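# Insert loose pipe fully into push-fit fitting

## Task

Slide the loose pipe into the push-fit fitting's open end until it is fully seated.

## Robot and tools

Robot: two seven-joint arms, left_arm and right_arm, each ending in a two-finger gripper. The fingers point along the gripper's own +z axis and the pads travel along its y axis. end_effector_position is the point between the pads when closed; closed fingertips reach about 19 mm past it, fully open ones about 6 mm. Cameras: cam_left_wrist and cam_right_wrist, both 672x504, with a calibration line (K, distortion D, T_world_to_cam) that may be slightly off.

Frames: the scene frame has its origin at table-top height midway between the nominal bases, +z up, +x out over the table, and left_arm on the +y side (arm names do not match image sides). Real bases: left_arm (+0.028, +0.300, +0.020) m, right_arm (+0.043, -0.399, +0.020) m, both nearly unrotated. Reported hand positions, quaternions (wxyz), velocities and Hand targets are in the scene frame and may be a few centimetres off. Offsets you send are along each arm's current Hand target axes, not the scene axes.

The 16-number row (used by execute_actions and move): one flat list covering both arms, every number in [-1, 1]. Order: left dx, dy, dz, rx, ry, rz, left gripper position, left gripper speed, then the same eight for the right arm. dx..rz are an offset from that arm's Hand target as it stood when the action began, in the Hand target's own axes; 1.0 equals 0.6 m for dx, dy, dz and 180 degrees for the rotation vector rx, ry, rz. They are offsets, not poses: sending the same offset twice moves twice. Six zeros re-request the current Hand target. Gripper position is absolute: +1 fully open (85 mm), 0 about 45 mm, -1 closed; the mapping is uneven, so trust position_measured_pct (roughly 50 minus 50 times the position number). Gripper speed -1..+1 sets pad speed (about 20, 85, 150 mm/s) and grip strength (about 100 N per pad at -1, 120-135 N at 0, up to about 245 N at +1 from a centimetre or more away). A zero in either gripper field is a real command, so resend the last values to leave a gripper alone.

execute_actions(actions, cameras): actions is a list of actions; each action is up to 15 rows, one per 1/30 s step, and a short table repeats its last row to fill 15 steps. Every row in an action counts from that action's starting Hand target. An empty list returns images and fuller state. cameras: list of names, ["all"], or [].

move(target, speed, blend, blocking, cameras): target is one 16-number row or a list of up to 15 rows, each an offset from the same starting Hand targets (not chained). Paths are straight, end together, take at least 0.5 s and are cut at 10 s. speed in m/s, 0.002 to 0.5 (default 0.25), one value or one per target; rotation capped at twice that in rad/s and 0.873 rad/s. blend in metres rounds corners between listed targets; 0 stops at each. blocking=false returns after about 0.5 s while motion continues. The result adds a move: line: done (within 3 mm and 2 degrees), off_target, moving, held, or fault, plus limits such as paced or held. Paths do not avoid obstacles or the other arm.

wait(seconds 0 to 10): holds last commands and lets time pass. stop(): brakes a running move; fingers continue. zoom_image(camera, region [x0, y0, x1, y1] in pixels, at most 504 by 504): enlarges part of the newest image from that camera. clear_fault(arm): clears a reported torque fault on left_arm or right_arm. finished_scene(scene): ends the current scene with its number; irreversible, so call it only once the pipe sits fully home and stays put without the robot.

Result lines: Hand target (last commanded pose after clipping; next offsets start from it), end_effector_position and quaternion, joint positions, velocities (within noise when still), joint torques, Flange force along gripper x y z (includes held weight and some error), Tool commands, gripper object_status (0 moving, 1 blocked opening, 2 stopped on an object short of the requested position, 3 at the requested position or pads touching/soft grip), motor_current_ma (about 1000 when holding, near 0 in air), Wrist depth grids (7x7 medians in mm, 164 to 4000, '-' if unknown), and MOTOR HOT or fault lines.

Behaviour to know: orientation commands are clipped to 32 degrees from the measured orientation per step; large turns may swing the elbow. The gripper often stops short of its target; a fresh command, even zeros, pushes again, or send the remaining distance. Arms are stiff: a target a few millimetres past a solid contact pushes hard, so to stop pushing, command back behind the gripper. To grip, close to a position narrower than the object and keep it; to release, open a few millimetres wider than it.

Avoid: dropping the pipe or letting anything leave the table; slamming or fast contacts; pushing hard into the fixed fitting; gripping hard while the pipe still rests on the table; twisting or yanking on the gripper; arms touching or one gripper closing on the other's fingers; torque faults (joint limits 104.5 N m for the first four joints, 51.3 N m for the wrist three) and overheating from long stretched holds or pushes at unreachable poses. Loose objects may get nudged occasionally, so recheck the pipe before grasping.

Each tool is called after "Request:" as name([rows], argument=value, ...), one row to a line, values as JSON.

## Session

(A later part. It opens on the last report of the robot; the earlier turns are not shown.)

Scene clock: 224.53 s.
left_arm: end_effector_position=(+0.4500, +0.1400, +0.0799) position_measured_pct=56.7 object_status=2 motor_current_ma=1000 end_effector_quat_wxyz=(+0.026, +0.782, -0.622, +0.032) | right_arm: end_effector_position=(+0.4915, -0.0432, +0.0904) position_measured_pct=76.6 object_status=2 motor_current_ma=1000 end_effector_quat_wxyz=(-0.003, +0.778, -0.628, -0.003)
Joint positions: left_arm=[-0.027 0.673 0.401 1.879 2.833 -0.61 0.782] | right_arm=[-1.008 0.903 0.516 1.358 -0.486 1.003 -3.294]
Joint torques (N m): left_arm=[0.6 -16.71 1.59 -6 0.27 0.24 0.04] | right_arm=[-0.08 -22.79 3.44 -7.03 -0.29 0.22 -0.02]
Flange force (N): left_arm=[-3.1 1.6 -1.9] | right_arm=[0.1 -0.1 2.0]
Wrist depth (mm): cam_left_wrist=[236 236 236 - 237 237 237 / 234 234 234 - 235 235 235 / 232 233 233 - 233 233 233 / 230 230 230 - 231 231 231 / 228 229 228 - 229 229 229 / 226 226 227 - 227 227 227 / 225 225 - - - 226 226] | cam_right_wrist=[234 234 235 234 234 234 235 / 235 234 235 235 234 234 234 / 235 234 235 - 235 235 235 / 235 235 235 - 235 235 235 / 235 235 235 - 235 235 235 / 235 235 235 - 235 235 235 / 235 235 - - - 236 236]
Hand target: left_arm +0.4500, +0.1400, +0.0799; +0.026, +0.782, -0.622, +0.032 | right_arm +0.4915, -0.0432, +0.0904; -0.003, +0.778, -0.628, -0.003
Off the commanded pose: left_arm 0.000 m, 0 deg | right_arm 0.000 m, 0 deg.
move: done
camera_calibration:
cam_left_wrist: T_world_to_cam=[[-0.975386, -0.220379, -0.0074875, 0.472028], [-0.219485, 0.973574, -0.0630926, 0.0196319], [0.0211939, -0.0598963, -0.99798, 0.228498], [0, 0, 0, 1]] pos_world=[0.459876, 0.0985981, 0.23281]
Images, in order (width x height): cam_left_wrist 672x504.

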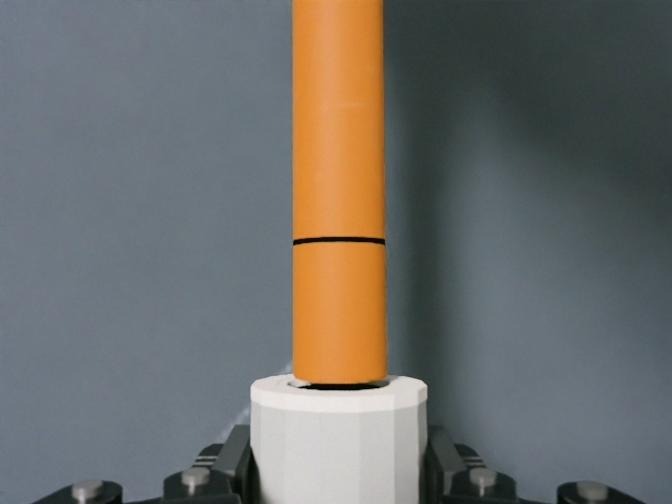

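Request:
move(target=[0,0,0,0,0,0,-0.6,0,-0.018,-0.0004,0,0,0,0,-0.9,0], speed=0.03, cameras=["cam_left_wrist"])

Request:
zoom_image(camera="cam_left_wrist", region=[230, 300, 450, 465])

Scene clock: 229.60 s.
left_arm: end_effector_position=(+0.4500, +0.1402, +0.0799) position_measured_pct=56.7 object_status=2 motor_current_ma=1000 end_effector_quat_wxyz=(+0.026, +0.782, -0.622, +0.032) | right_arm: end_effector_position=(+0.4895, -0.0328, +0.0905) position_measured_pct=76.6 object_status=2 motor_current_ma=1000 end_effector_quat_wxyz=(-0.003, +0.778, -0.628, -0.003)
Joint positions: left_arm=[-0.028 0.673 0.4 1.879 2.833 -0.61 0.782] | right_arm=[-1.02 0.913 0.516 1.335 -0.487 1.015 -3.315]
Joint torques (N m): left_arm=[7.15 -17.56 9.08 -9.57 2.44 3.58 0.06] | right_arm=[-7.96 -25.48 -3.58 -12.14 -4.82 -1.03 -0.2]
Flange force (N): left_arm=[-19.7 0.4 -2.5] | right_arm=[16.4 1.0 1.2]
Wrist depth (mm): cam_left_wrist=[236 236 236 - 236 237 237 / 233 234 234 - 234 235 234 / 232 232 232 - 232 232 233 / 230 230 230 - 230 230 231 / 228 228 228 - 229 229 229 / 226 226 227 - 227 227 227 / 225 225 - - - 226 225] | cam_right_wrist=[235 235 235 235 235 235 235 / 235 235 235 235 235 235 235 / 235 235 235 - 235 235 235 / 235 235 235 - 235 235 235 / 235 235 235 - 235 235 235 / 235 235 235 - 235 235 235 / 235 235 - - - 235 235]
Hand target: left_arm +0.4500, +0.1400, +0.0799; +0.026, +0.782, -0.622, +0.032 | right_arm +0.4894, -0.0326, +0.0905; -0.003, +0.778, -0.628, -0.003
Off the commanded pose: left_arm 0.000 m, 0 deg | right_arm 0.000 m, 0 deg.
move: done
camera_calibration:
cam_left_wrist: T_world_to_cam=[[-0.975294, -0.220782, -0.00750117, 0.47205], [-0.21989, 0.973495, -0.0628982, 0.0196778], [0.0211891, -0.0596948, -0.997992, 0.22839], [0, 0, 0, 1]] pos_world=[0.459875, 0.0986974, 0.23271]
Images, in order (width x height): cam_left_wrist 672x504.

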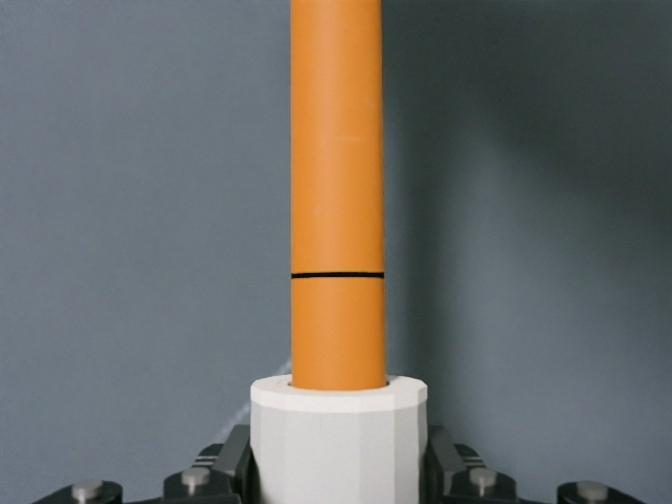

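Scaled by 2.291.

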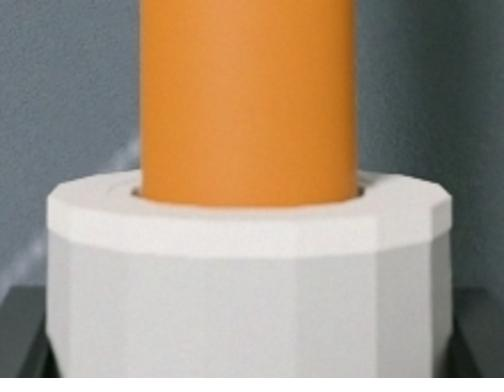

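Request:
move(target=[0,0,0,0,0,0,-0.6,0,-0.0125,0,0,0,0,0,-0.9,0], speed=0.03, cameras=["cam_left_wrist"])

Request:
zoom_image(camera="cam_left_wrist", region=[230, 300, 450, 465])

Scene clock: 232.67 s.
left_arm: end_effector_position=(+0.4500, +0.1400, +0.0799) position_measured_pct=56.7 object_status=2 motor_current_ma=1000 end_effector_quat_wxyz=(+0.026, +0.782, -0.622, +0.032) | right_arm: end_effector_position=(+0.4878, -0.0253, +0.0906) position_measured_pct=76.6 object_status=2 motor_current_ma=1000 end_effector_quat_wxyz=(-0.003, +0.778, -0.628, -0.003)
Joint positions: left_arm=[-0.027 0.673 0.401 1.879 2.833 -0.611 0.782] | right_arm=[-1.029 0.919 0.517 1.319 -0.487 1.024 -3.329]
Joint torques (N m): left_arm=[11.14 -17.96 13.75 -11.81 3.87 5.72 -0.01] | right_arm=[-12.93 -27.35 -7.82 -15.66 -7.81 -1.91 -0.37]
Flange force (N): left_arm=[-29.8 -0.1 -3.1] | right_arm=[27.1 2.4 1.0]
Wrist depth (mm): cam_left_wrist=[235 236 236 - 236 237 237 / 233 233 234 - 234 234 235 / 231 232 232 - 232 232 233 / 230 230 230 - 230 230 230 / 228 228 228 - 228 228 229 / 226 226 227 - 227 227 227 / 225 225 - - - 225 226] | cam_right_wrist=[235 235 235 235 235 235 235 / 235 235 235 235 235 235 235 / 235 235 235 - 235 235 235 / 235 235 235 - 235 235 235 / 235 235 235 - 235 235 235 / 235 235 235 - 235 235 235 / 235 235 - - - 235 235]
Hand target: left_arm +0.4500, +0.1400, +0.0799; +0.026, +0.782, -0.622, +0.032 | right_arm +0.4878, -0.0253, +0.0906; -0.003, +0.778, -0.628, -0.003
Off the commanded pose: left_arm 0.000 m, 0 deg | right_arm 0.000 m, 0 deg.
move: done
camera_calibration:
cam_left_wrist: T_world_to_cam=[[-0.975407, -0.220284, -0.00749467, 0.472008], [-0.21939, 0.973595, -0.0630927, 0.0196834], [0.0211951, -0.0598968, -0.99798, 0.228492], [0, 0, 0, 1]] pos_world=[0.459876, 0.0984982, 0.23281]
Images, in order (width x height): cam_left_wrist 672x504.

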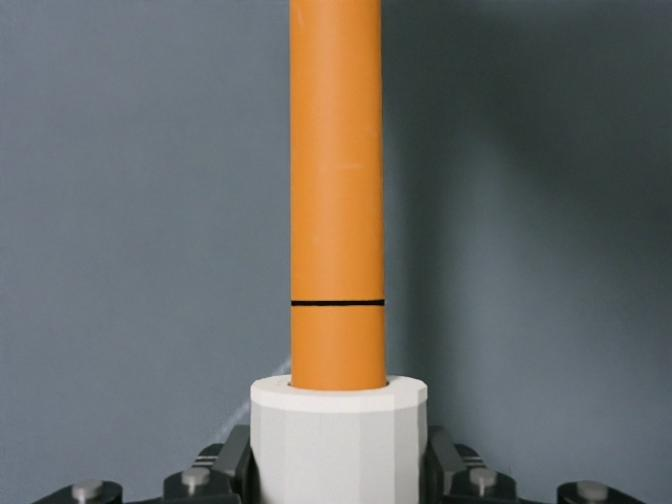

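Scaled by 2.291.

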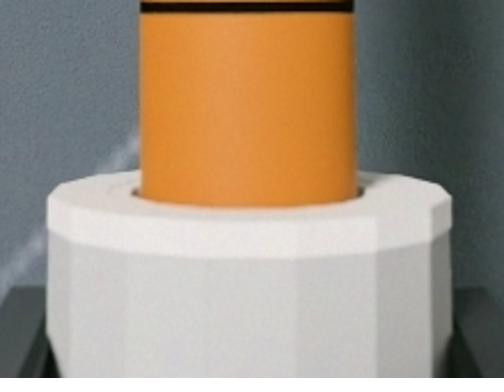

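Request:
move(target=[0,0,0,0,0,0,-0.6,0,-0.0283,0,0,0,0,0,-0.9,0], speed=0.05, cameras=["cam_left_wrist"])

Request:
zoom_image(camera="cam_left_wrist", region=[230, 300, 450, 465])

Scene clock: 236.83 s.
left_arm: end_effector_position=(+0.4500, +0.1400, +0.0799) position_measured_pct=56.7 object_status=2 motor_current_ma=1000 end_effector_quat_wxyz=(+0.026, +0.782, -0.622, +0.032) | right_arm: end_effector_position=(+0.4842, -0.0087, +0.0907) position_measured_pct=76.6 object_status=2 motor_current_ma=1000 end_effector_quat_wxyz=(-0.003, +0.778, -0.628, -0.003)
Joint positions: left_arm=[-0.027 0.673 0.401 1.879 2.833 -0.61 0.782] | right_arm=[-1.049 0.935 0.518 1.282 -0.488 1.044 -3.362]
Joint torques (N m): left_arm=[11.6 -17.78 14.19 -11.37 4.07 5.52 -0.07] | right_arm=[-12.56 -27.92 -7.26 -16.33 -7.86 -2.64 -0.4]
Flange force (N): left_arm=[-30.3 -1.0 -2.9] | right_arm=[27.0 3.2 0.7]
Wrist depth (mm): cam_left_wrist=[235 236 236 - 236 236 236 / 233 233 233 - 234 234 234 / 231 231 232 - 232 233 232 / 229 230 230 - 230 230 230 / 228 228 228 - 228 228 228 / 226 226 226 - 227 227 226 / 225 225 - - - 225 226] | cam_right_wrist=[234 235 235 235 235 235 235 / 234 235 235 235 235 235 235 / 235 235 235 - 235 235 235 / 235 235 235 - 235 235 235 / 235 235 235 - 235 235 235 / 235 235 235 - 235 235 235 / 235 235 - - - 235 235]
Hand target: left_arm +0.4500, +0.1400, +0.0799; +0.026, +0.782, -0.622, +0.032 | right_arm +0.4843, -0.0087, +0.0907; -0.003, +0.778, -0.628, -0.003
Off the commanded pose: left_arm 0.000 m, 0 deg | right_arm 0.000 m, 0 deg.
move: done
camera_calibration:
cam_left_wrist: T_world_to_cam=[[-0.975383, -0.220386, -0.00758478, 0.47205], [-0.219486, 0.973572, -0.0631145, 0.0196375], [0.0212939, -0.0598961, -0.997977, 0.228452], [0, 0, 0, 1]] pos_world=[0.459875, 0.0985981, 0.23281]
Images, in order (width x height): cam_left_wrist 672x504.

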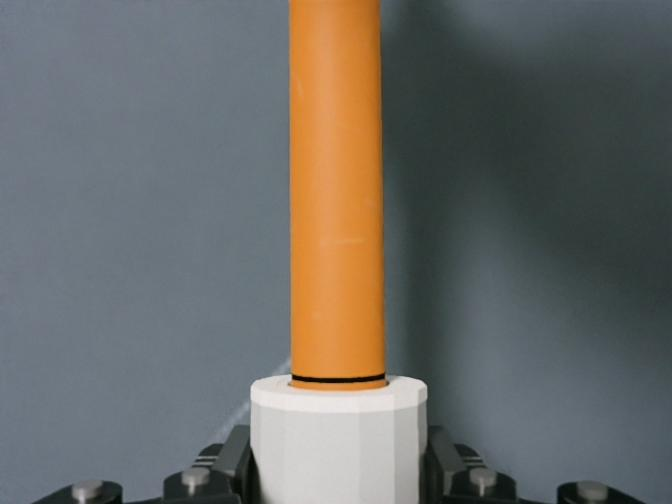

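Scaled by 2.291.

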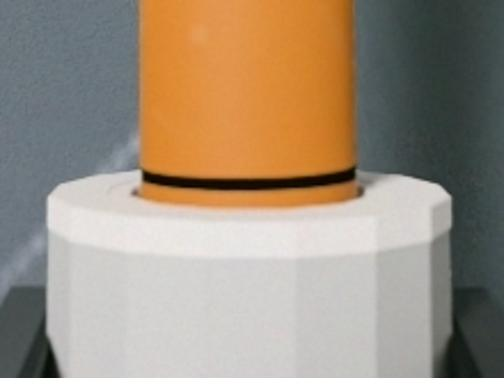

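Request:
move(target=[0,0,0,0,0,0,-0.6,0,-0.0058,0,0,0,0,0,-0.9,0], speed=0.03, cameras=["cam_left_wrist"])

Request:
zoom_image(camera="cam_left_wrist", region=[230, 300, 450, 465])

Scene clock: 240.53 s.
left_arm: end_effector_position=(+0.4500, +0.1400, +0.0799) position_measured_pct=56.7 object_status=2 motor_current_ma=1000 end_effector_quat_wxyz=(+0.026, +0.782, -0.622, +0.032) | right_arm: end_effector_position=(+0.4836, -0.0054, +0.0907) position_measured_pct=76.6 object_status=2 motor_current_ma=1000 end_effector_quat_wxyz=(-0.003, +0.778, -0.628, -0.003)
Joint positions: left_arm=[-0.027 0.673 0.401 1.879 2.833 -0.61 0.782] | right_arm=[-1.052 0.939 0.518 1.274 -0.488 1.048 -3.368]
Joint torques (N m): left_arm=[15.57 -18.15 18.74 -13.42 5.45 7.45 -0.05] | right_arm=[-17.35 -29.64 -11.21 -19.75 -10.74 -3.62 -0.56]
Flange force (N): left_arm=[-40.4 -1.8 -3.3] | right_arm=[37.3 4.4 0.5]
Wrist depth (mm): cam_left_wrist=[235 235 236 - 236 236 236 / 233 233 233 - 234 234 234 / 231 231 232 - 232 232 232 / 229 230 230 - 230 230 230 / 228 228 228 - 228 228 228 / 226 226 226 - 227 227 227 / 225 225 - - - 225 226] | cam_right_wrist=[235 235 235 235 235 235 235 / 235 235 235 235 235 235 235 / 235 234 235 - 235 235 235 / 234 235 235 - 235 235 235 / 235 235 235 - 235 235 235 / 235 235 235 - 235 235 235 / 235 235 - - - 235 235]
Hand target: left_arm +0.4500, +0.1400, +0.0799; +0.026, +0.782, -0.622, +0.032 | right_arm +0.4835, -0.0053, +0.0907; -0.003, +0.778, -0.628, -0.003
Off the commanded pose: left_arm 0.000 m, 0 deg | right_arm 0.000 m, 0 deg.
move: done
camera_calibration:
cam_left_wrist: T_world_to_cam=[[-0.975386, -0.220379, -0.0074875, 0.472006], [-0.219485, 0.973574, -0.0630926, 0.0197293], [0.0211939, -0.0598963, -0.99798, 0.228492], [0, 0, 0, 1]] pos_world=[0.459876, 0.0984981, 0.23281]
Images, in order (width x height): cam_left_wrist 672x504.

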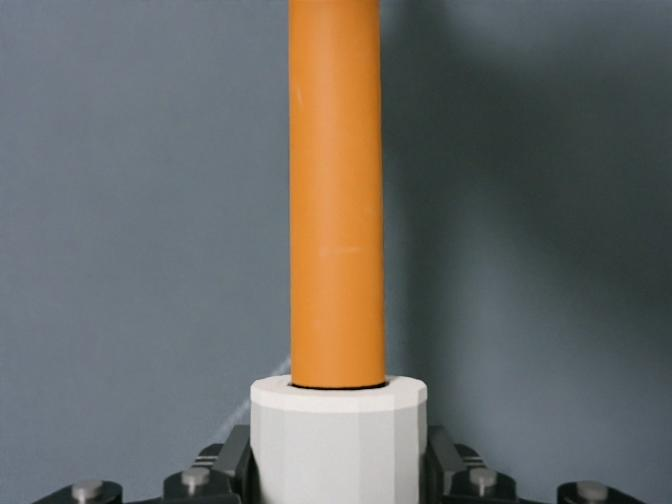

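Scaled by 2.291.

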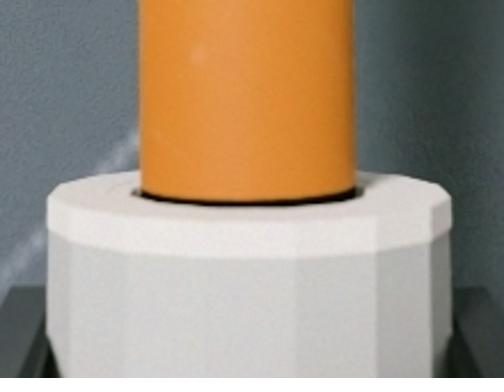

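Request:
move(target=[0,0,0,0,0,0,-0.6,0,-0.0067,0,0,0,0,0,-0.9,0], speed=0.03, cameras=["cam_left_wrist"])

Request:
zoom_image(camera="cam_left_wrist", region=[230, 300, 450, 465])

Scene clock: 243.07 s.
left_arm: end_effector_position=(+0.4501, +0.1402, +0.0799) position_measured_pct=56.7 object_status=2 motor_current_ma=1000 end_effector_quat_wxyz=(+0.026, +0.782, -0.622, +0.032) | right_arm: end_effector_position=(+0.4827, -0.0015, +0.0907) position_measured_pct=76.6 object_status=2 motor_current_ma=1000 end_effector_quat_wxyz=(-0.003, +0.778, -0.628, -0.003)
Joint positions: left_arm=[-0.027 0.673 0.4 1.879 2.833 -0.61 0.782] | right_arm=[-1.056 0.943 0.518 1.265 -0.488 1.053 -3.376]
Joint torques (N m): left_arm=[25.28 -19.1 29.81 -18.89 8.71 12.53 -0.14] | right_arm=[-29.52 -33.9 -21.5 -27.98 -17.74 -5.93 -0.74]
Flange force (N): left_arm=[-65.3 -2.8 -5.0] | right_arm=[62.3 6.0 -0.1]
Wrist depth (mm): cam_left_wrist=[235 234 235 - 235 235 236 / 232 233 233 - 233 233 234 / 231 231 231 - 232 232 232 / 229 229 229 - 230 230 230 / 227 227 227 - 228 228 228 / 225 226 226 - 226 226 227 / 224 224 - - - 225 225] | cam_right_wrist=[235 235 235 235 235 235 235 / 235 235 235 235 235 235 235 / 234 235 235 - 235 235 235 / 235 235 235 - 235 235 235 / 234 235 235 - 235 235 235 / 235 235 235 - 235 235 235 / 234 235 - - - 235 235]
Hand target: left_arm +0.4500, +0.1400, +0.0799; +0.026, +0.782, -0.622, +0.032 | right_arm +0.4827, -0.0014, +0.0908; -0.003, +0.778, -0.628, -0.003
Off the commanded pose: left_arm 0.000 m, 0 deg | right_arm 0.000 m, 0 deg.
move: done
camera_calibration:
cam_left_wrist: T_world_to_cam=[[-0.97534, -0.220577, -0.00761442, 0.472078], [-0.219679, 0.973541, -0.0629202, 0.0195872], [0.0212917, -0.0596959, -0.99799, 0.228442], [0, 0, 0, 1]] pos_world=[0.459875, 0.0986976, 0.23281]
Images, in order (width x height): cam_left_wrist 672x504.

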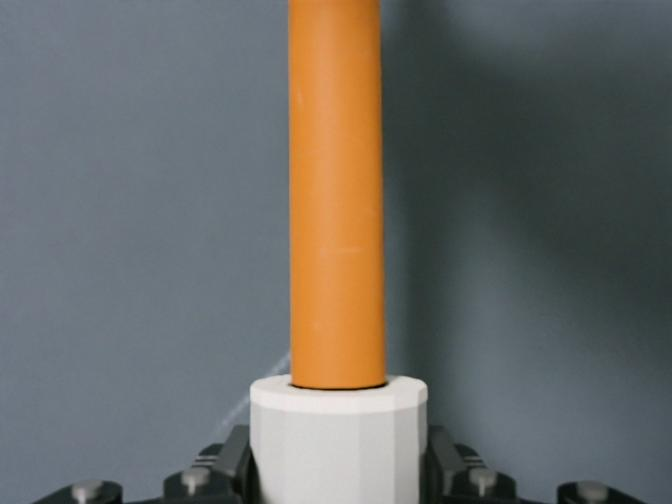

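Scaled by 2.291.

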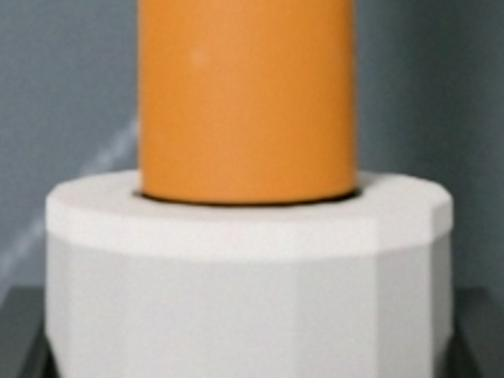

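Request:
move([
  [0,0,0,0,0,0,-0.6,0,0.0153,0,0,0,0,0,-0.9,0],
  [-0.0076,0,0.0925,0,-0.0133,0,-0.6,0,0.0161,0,0.1035,0,-0.0133,0,-0.9,0],
], speed=0.06, cameras=["all"])

Scene clock: 255.63 s.
left_arm: end_effector_position=(+0.4500, +0.1400, +0.0243) position_measured_pct=56.7 object_status=2 motor_current_ma=1000 end_effector_quat_wxyz=(+0.013, +0.783, -0.622, +0.015) | right_arm: end_effector_position=(+0.4846, -0.0103, +0.0286) position_measured_pct=76.6 object_status=2 motor_current_ma=1000 end_effector_quat_wxyz=(-0.016, +0.778, -0.628, -0.019)
Joint positions: left_arm=[0.065 0.786 0.305 1.878 2.769 -0.511 0.851] | right_arm=[-1.003 1.006 0.452 1.345 -0.554 0.893 -3.288]
Joint torques (N m): left_arm=[2.48 -18.07 3.41 -5.12 0.66 0.6 -0.03] | right_arm=[-1.04 -24.5 2.22 -8.06 -1.24 -0.58 -0.23]
Flange force (N): left_arm=[-6.4 -1.0 -1.4] | right_arm=[3.2 1.3 1.0]
Wrist depth (mm): cam_left_wrist=[174 174 174 - 174 174 174 / 173 173 173 - 174 174 174 / 173 172 173 - 173 173 173 / 172 172 172 - 172 172 172 / 171 171 171 - 172 172 172 / 171 171 171 - 171 171 171 / - 170 - - - 171 -] | cam_right_wrist=[168 168 168 168 168 168 168 / 169 169 169 169 169 169 169 / 170 170 170 - 170 170 170 / 171 171 171 - 171 171 171 / 172 172 172 - 172 172 172 / 172 172 173 - 173 173 173 / - 173 173 - 173 173 -]
Hand target: left_arm +0.4500, +0.1400, +0.0242; +0.013, +0.783, -0.622, +0.015 | right_arm +0.4846, -0.0103, +0.0286; -0.016, +0.778, -0.628, -0.019
Off the commanded pose: left_arm 0.000 m, 0 deg | right_arm 0.000 m, 0 deg.
move: done
camera_calibration:
cam_left_wrist: T_world_to_cam=[[-0.975477, -0.219978, -0.00738237, 0.471605], [-0.21978, 0.975316, -0.0213237, 0.0149682], [0.0118909, -0.0191783, -0.999745, 0.171414], [0, 0, 0, 1]] pos_world=[0.461291, 0.0924314, 0.175171]
cam_right_wrist: T_world_to_cam=[[-0.982882, -0.184016, -0.00905203, 0.47913], [-0.184211, 0.980696, 0.0655925, 0.154946], [-0.00319281, 0.0661372, -0.997805, 0.175847], [0, 0, 0, 1]] pos_world=[0.500032, -0.0754171, 0.169635]

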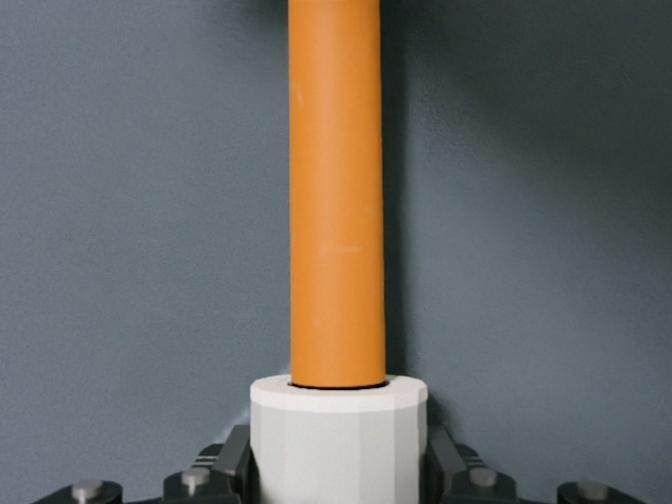

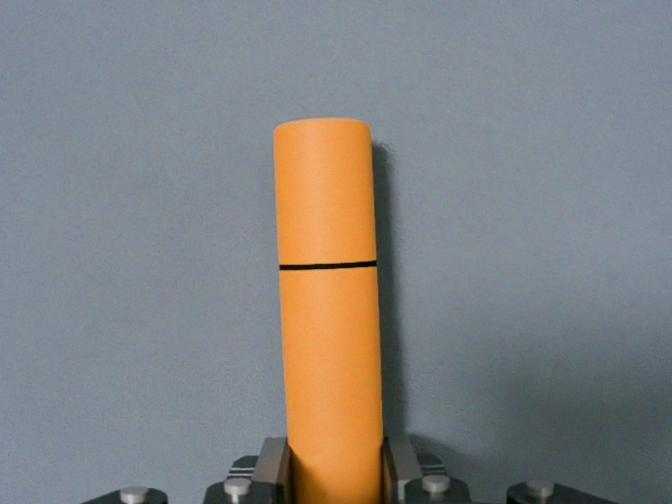

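Request:
move([
  [0,0,0.0027,0,0,0,-0.6,0,0,0,0.0027,0,0,0,-0.9,0],
  [0,0,0.0027,0,0,0,0.5,-0.5,0,0,0.0027,0,0,0,0.2,-0.5],
], speed=0.02)

Request:
move(target=[0,0,-0.15,0,0,0,0.5,-0.5,0,0,-0.15,0,0,0,0.2,-0.5], speed=0.12, cameras=["all"])

Scene clock: 260.80 s.
left_arm: end_effector_position=(+0.4500, +0.1399, +0.0226) position_measured_pct=25.1 object_status=0 motor_current_ma=0 end_effector_quat_wxyz=(+0.013, +0.783, -0.622, +0.015) | right_arm: end_effector_position=(+0.4846, -0.0102, +0.0270) position_measured_pct=39.8 object_status=0 motor_current_ma=0 end_effector_quat_wxyz=(-0.016, +0.778, -0.628, -0.019)
Joint positions: left_arm=[0.067 0.79 0.303 1.878 2.768 -0.508 0.852] | right_arm=[-1.003 1.009 0.451 1.345 -0.555 0.89 -3.287]
Joint torques (N m): left_arm=[0.71 -17.69 1.3 -4.95 0.21 0.15 0.03] | right_arm=[-0.01 -22.9 2.99 -6.1 -0.31 0.22 0]
Flange force (N): left_arm=[-3.1 0.9 -2.6] | right_arm=[-0.2 -0.3 0.4]
Wrist depth (mm): cam_left_wrist=[172 172 172 - 172 172 173 / 172 172 172 - 172 172 172 / 171 171 171 - 171 171 172 / 170 170 170 - 171 171 171 / 170 170 170 - 170 170 170 / 169 169 169 - 169 170 170 / - - - - - - -] | cam_right_wrist=[166 167 167 167 167 167 167 / 167 168 168 168 168 168 168 / 168 169 169 - 168 169 168 / 169 169 169 - 169 169 169 / 170 170 170 - 170 170 170 / 171 171 171 - 171 171 171 / - 172 171 - 172 172 -]
Hand target: left_arm +0.4500, +0.1399, +0.0226; +0.013, +0.783, -0.622, +0.015 | right_arm +0.4846, -0.0102, +0.0270; -0.016, +0.778, -0.628, -0.019
Off the commanded pose: left_arm 0.000 m, 0 deg | right_arm 0.000 m, 0 deg.
move: done

Scene clock: 261.87 s.
left_arm: end_effector_position=(+0.4492, +0.1434, +0.1125) position_measured_pct=25.1 object_status=3 motor_current_ma=0 end_effector_quat_wxyz=(+0.013, +0.783, -0.622, +0.015) | right_arm: end_effector_position=(+0.4855, -0.0146, +0.1169) position_measured_pct=39.8 object_status=3 motor_current_ma=0 end_effector_quat_wxyz=(-0.016, +0.778, -0.628, -0.019)
Joint positions: left_arm=[-0.009 0.614 0.401 1.835 2.851 -0.732 0.782] | right_arm=[-1.021 0.878 0.507 1.301 -0.496 1.062 -3.33]
Joint torques (N m): left_arm=[0.76 -16.3 1.36 -6.49 0.16 0.14 0.09] | right_arm=[-0.15 -22.26 2.98 -7.06 -0.35 0.18 -0.02]
Flange force (N): left_arm=[-3.4 1.4 -1.8] | right_arm=[0.0 -0.6 0.5]
Wrist depth (mm): cam_left_wrist=[263 264 263 239 264 264 264 / 262 262 262 238 263 263 263 / 262 261 261 236 261 262 262 / 260 260 261 235 261 261 261 / 259 259 259 230 260 260 260 / 258 258 259 220 259 259 259 / 258 258 258 218 258 258 259] | cam_right_wrist=[255 255 255 255 255 255 255 / 256 256 257 257 257 256 257 / 257 258 258 257 258 258 258 / 259 259 259 238 259 259 259 / 260 261 260 240 261 260 261 / 262 262 262 241 262 262 262 / 263 263 263 241 263 263 263]
Hand target: left_arm +0.4492, +0.1434, +0.1126; +0.013, +0.783, -0.622, +0.015 | right_arm +0.4855, -0.0146, +0.1168; -0.016, +0.778, -0.628, -0.019
Off the commanded pose: left_arm 0.000 m, 0 deg | right_arm 0.000 m, 0 deg.
move: done
camera_calibration:
cam_left_wrist: T_world_to_cam=[[-0.975457, -0.22007, -0.00725978, 0.472192], [-0.219874, 0.975294, -0.0213992, 0.0134242], [0.0117897, -0.0192777, -0.999745, 0.259822], [0, 0, 0, 1]] pos_world=[0.460491, 0.0958314, 0.263471]
cam_right_wrist: T_world_to_cam=[[-0.98286, -0.184123, -0.00919291, 0.480041], [-0.184326, 0.980662, 0.0657701, 0.153539], [-0.00309465, 0.0663373, -0.997792, 0.264303], [0, 0, 0, 1]] pos_world=[0.500932, -0.0797164, 0.258035]

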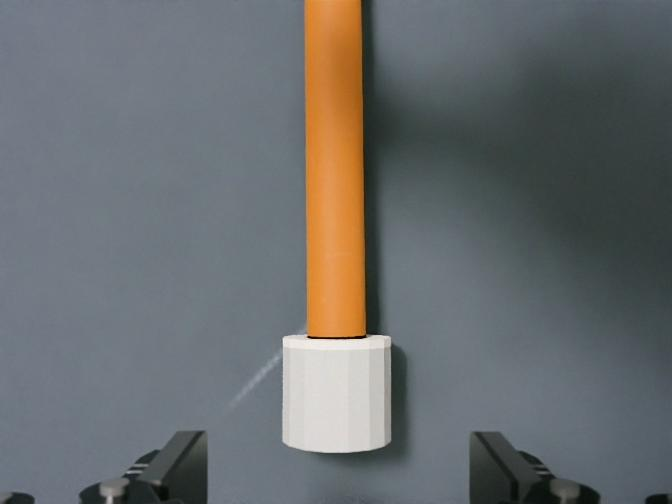

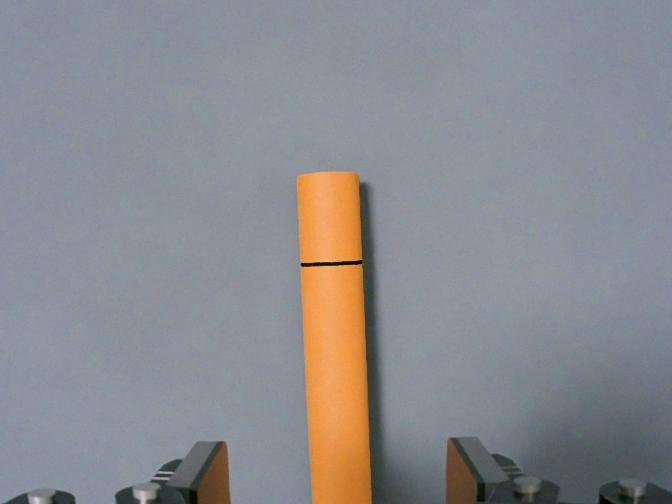

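Mark line is right at the mouth after bottoming out; assembly is at rest.

Request:
finished_scene(scene=1)

The scene is finished: the task was done.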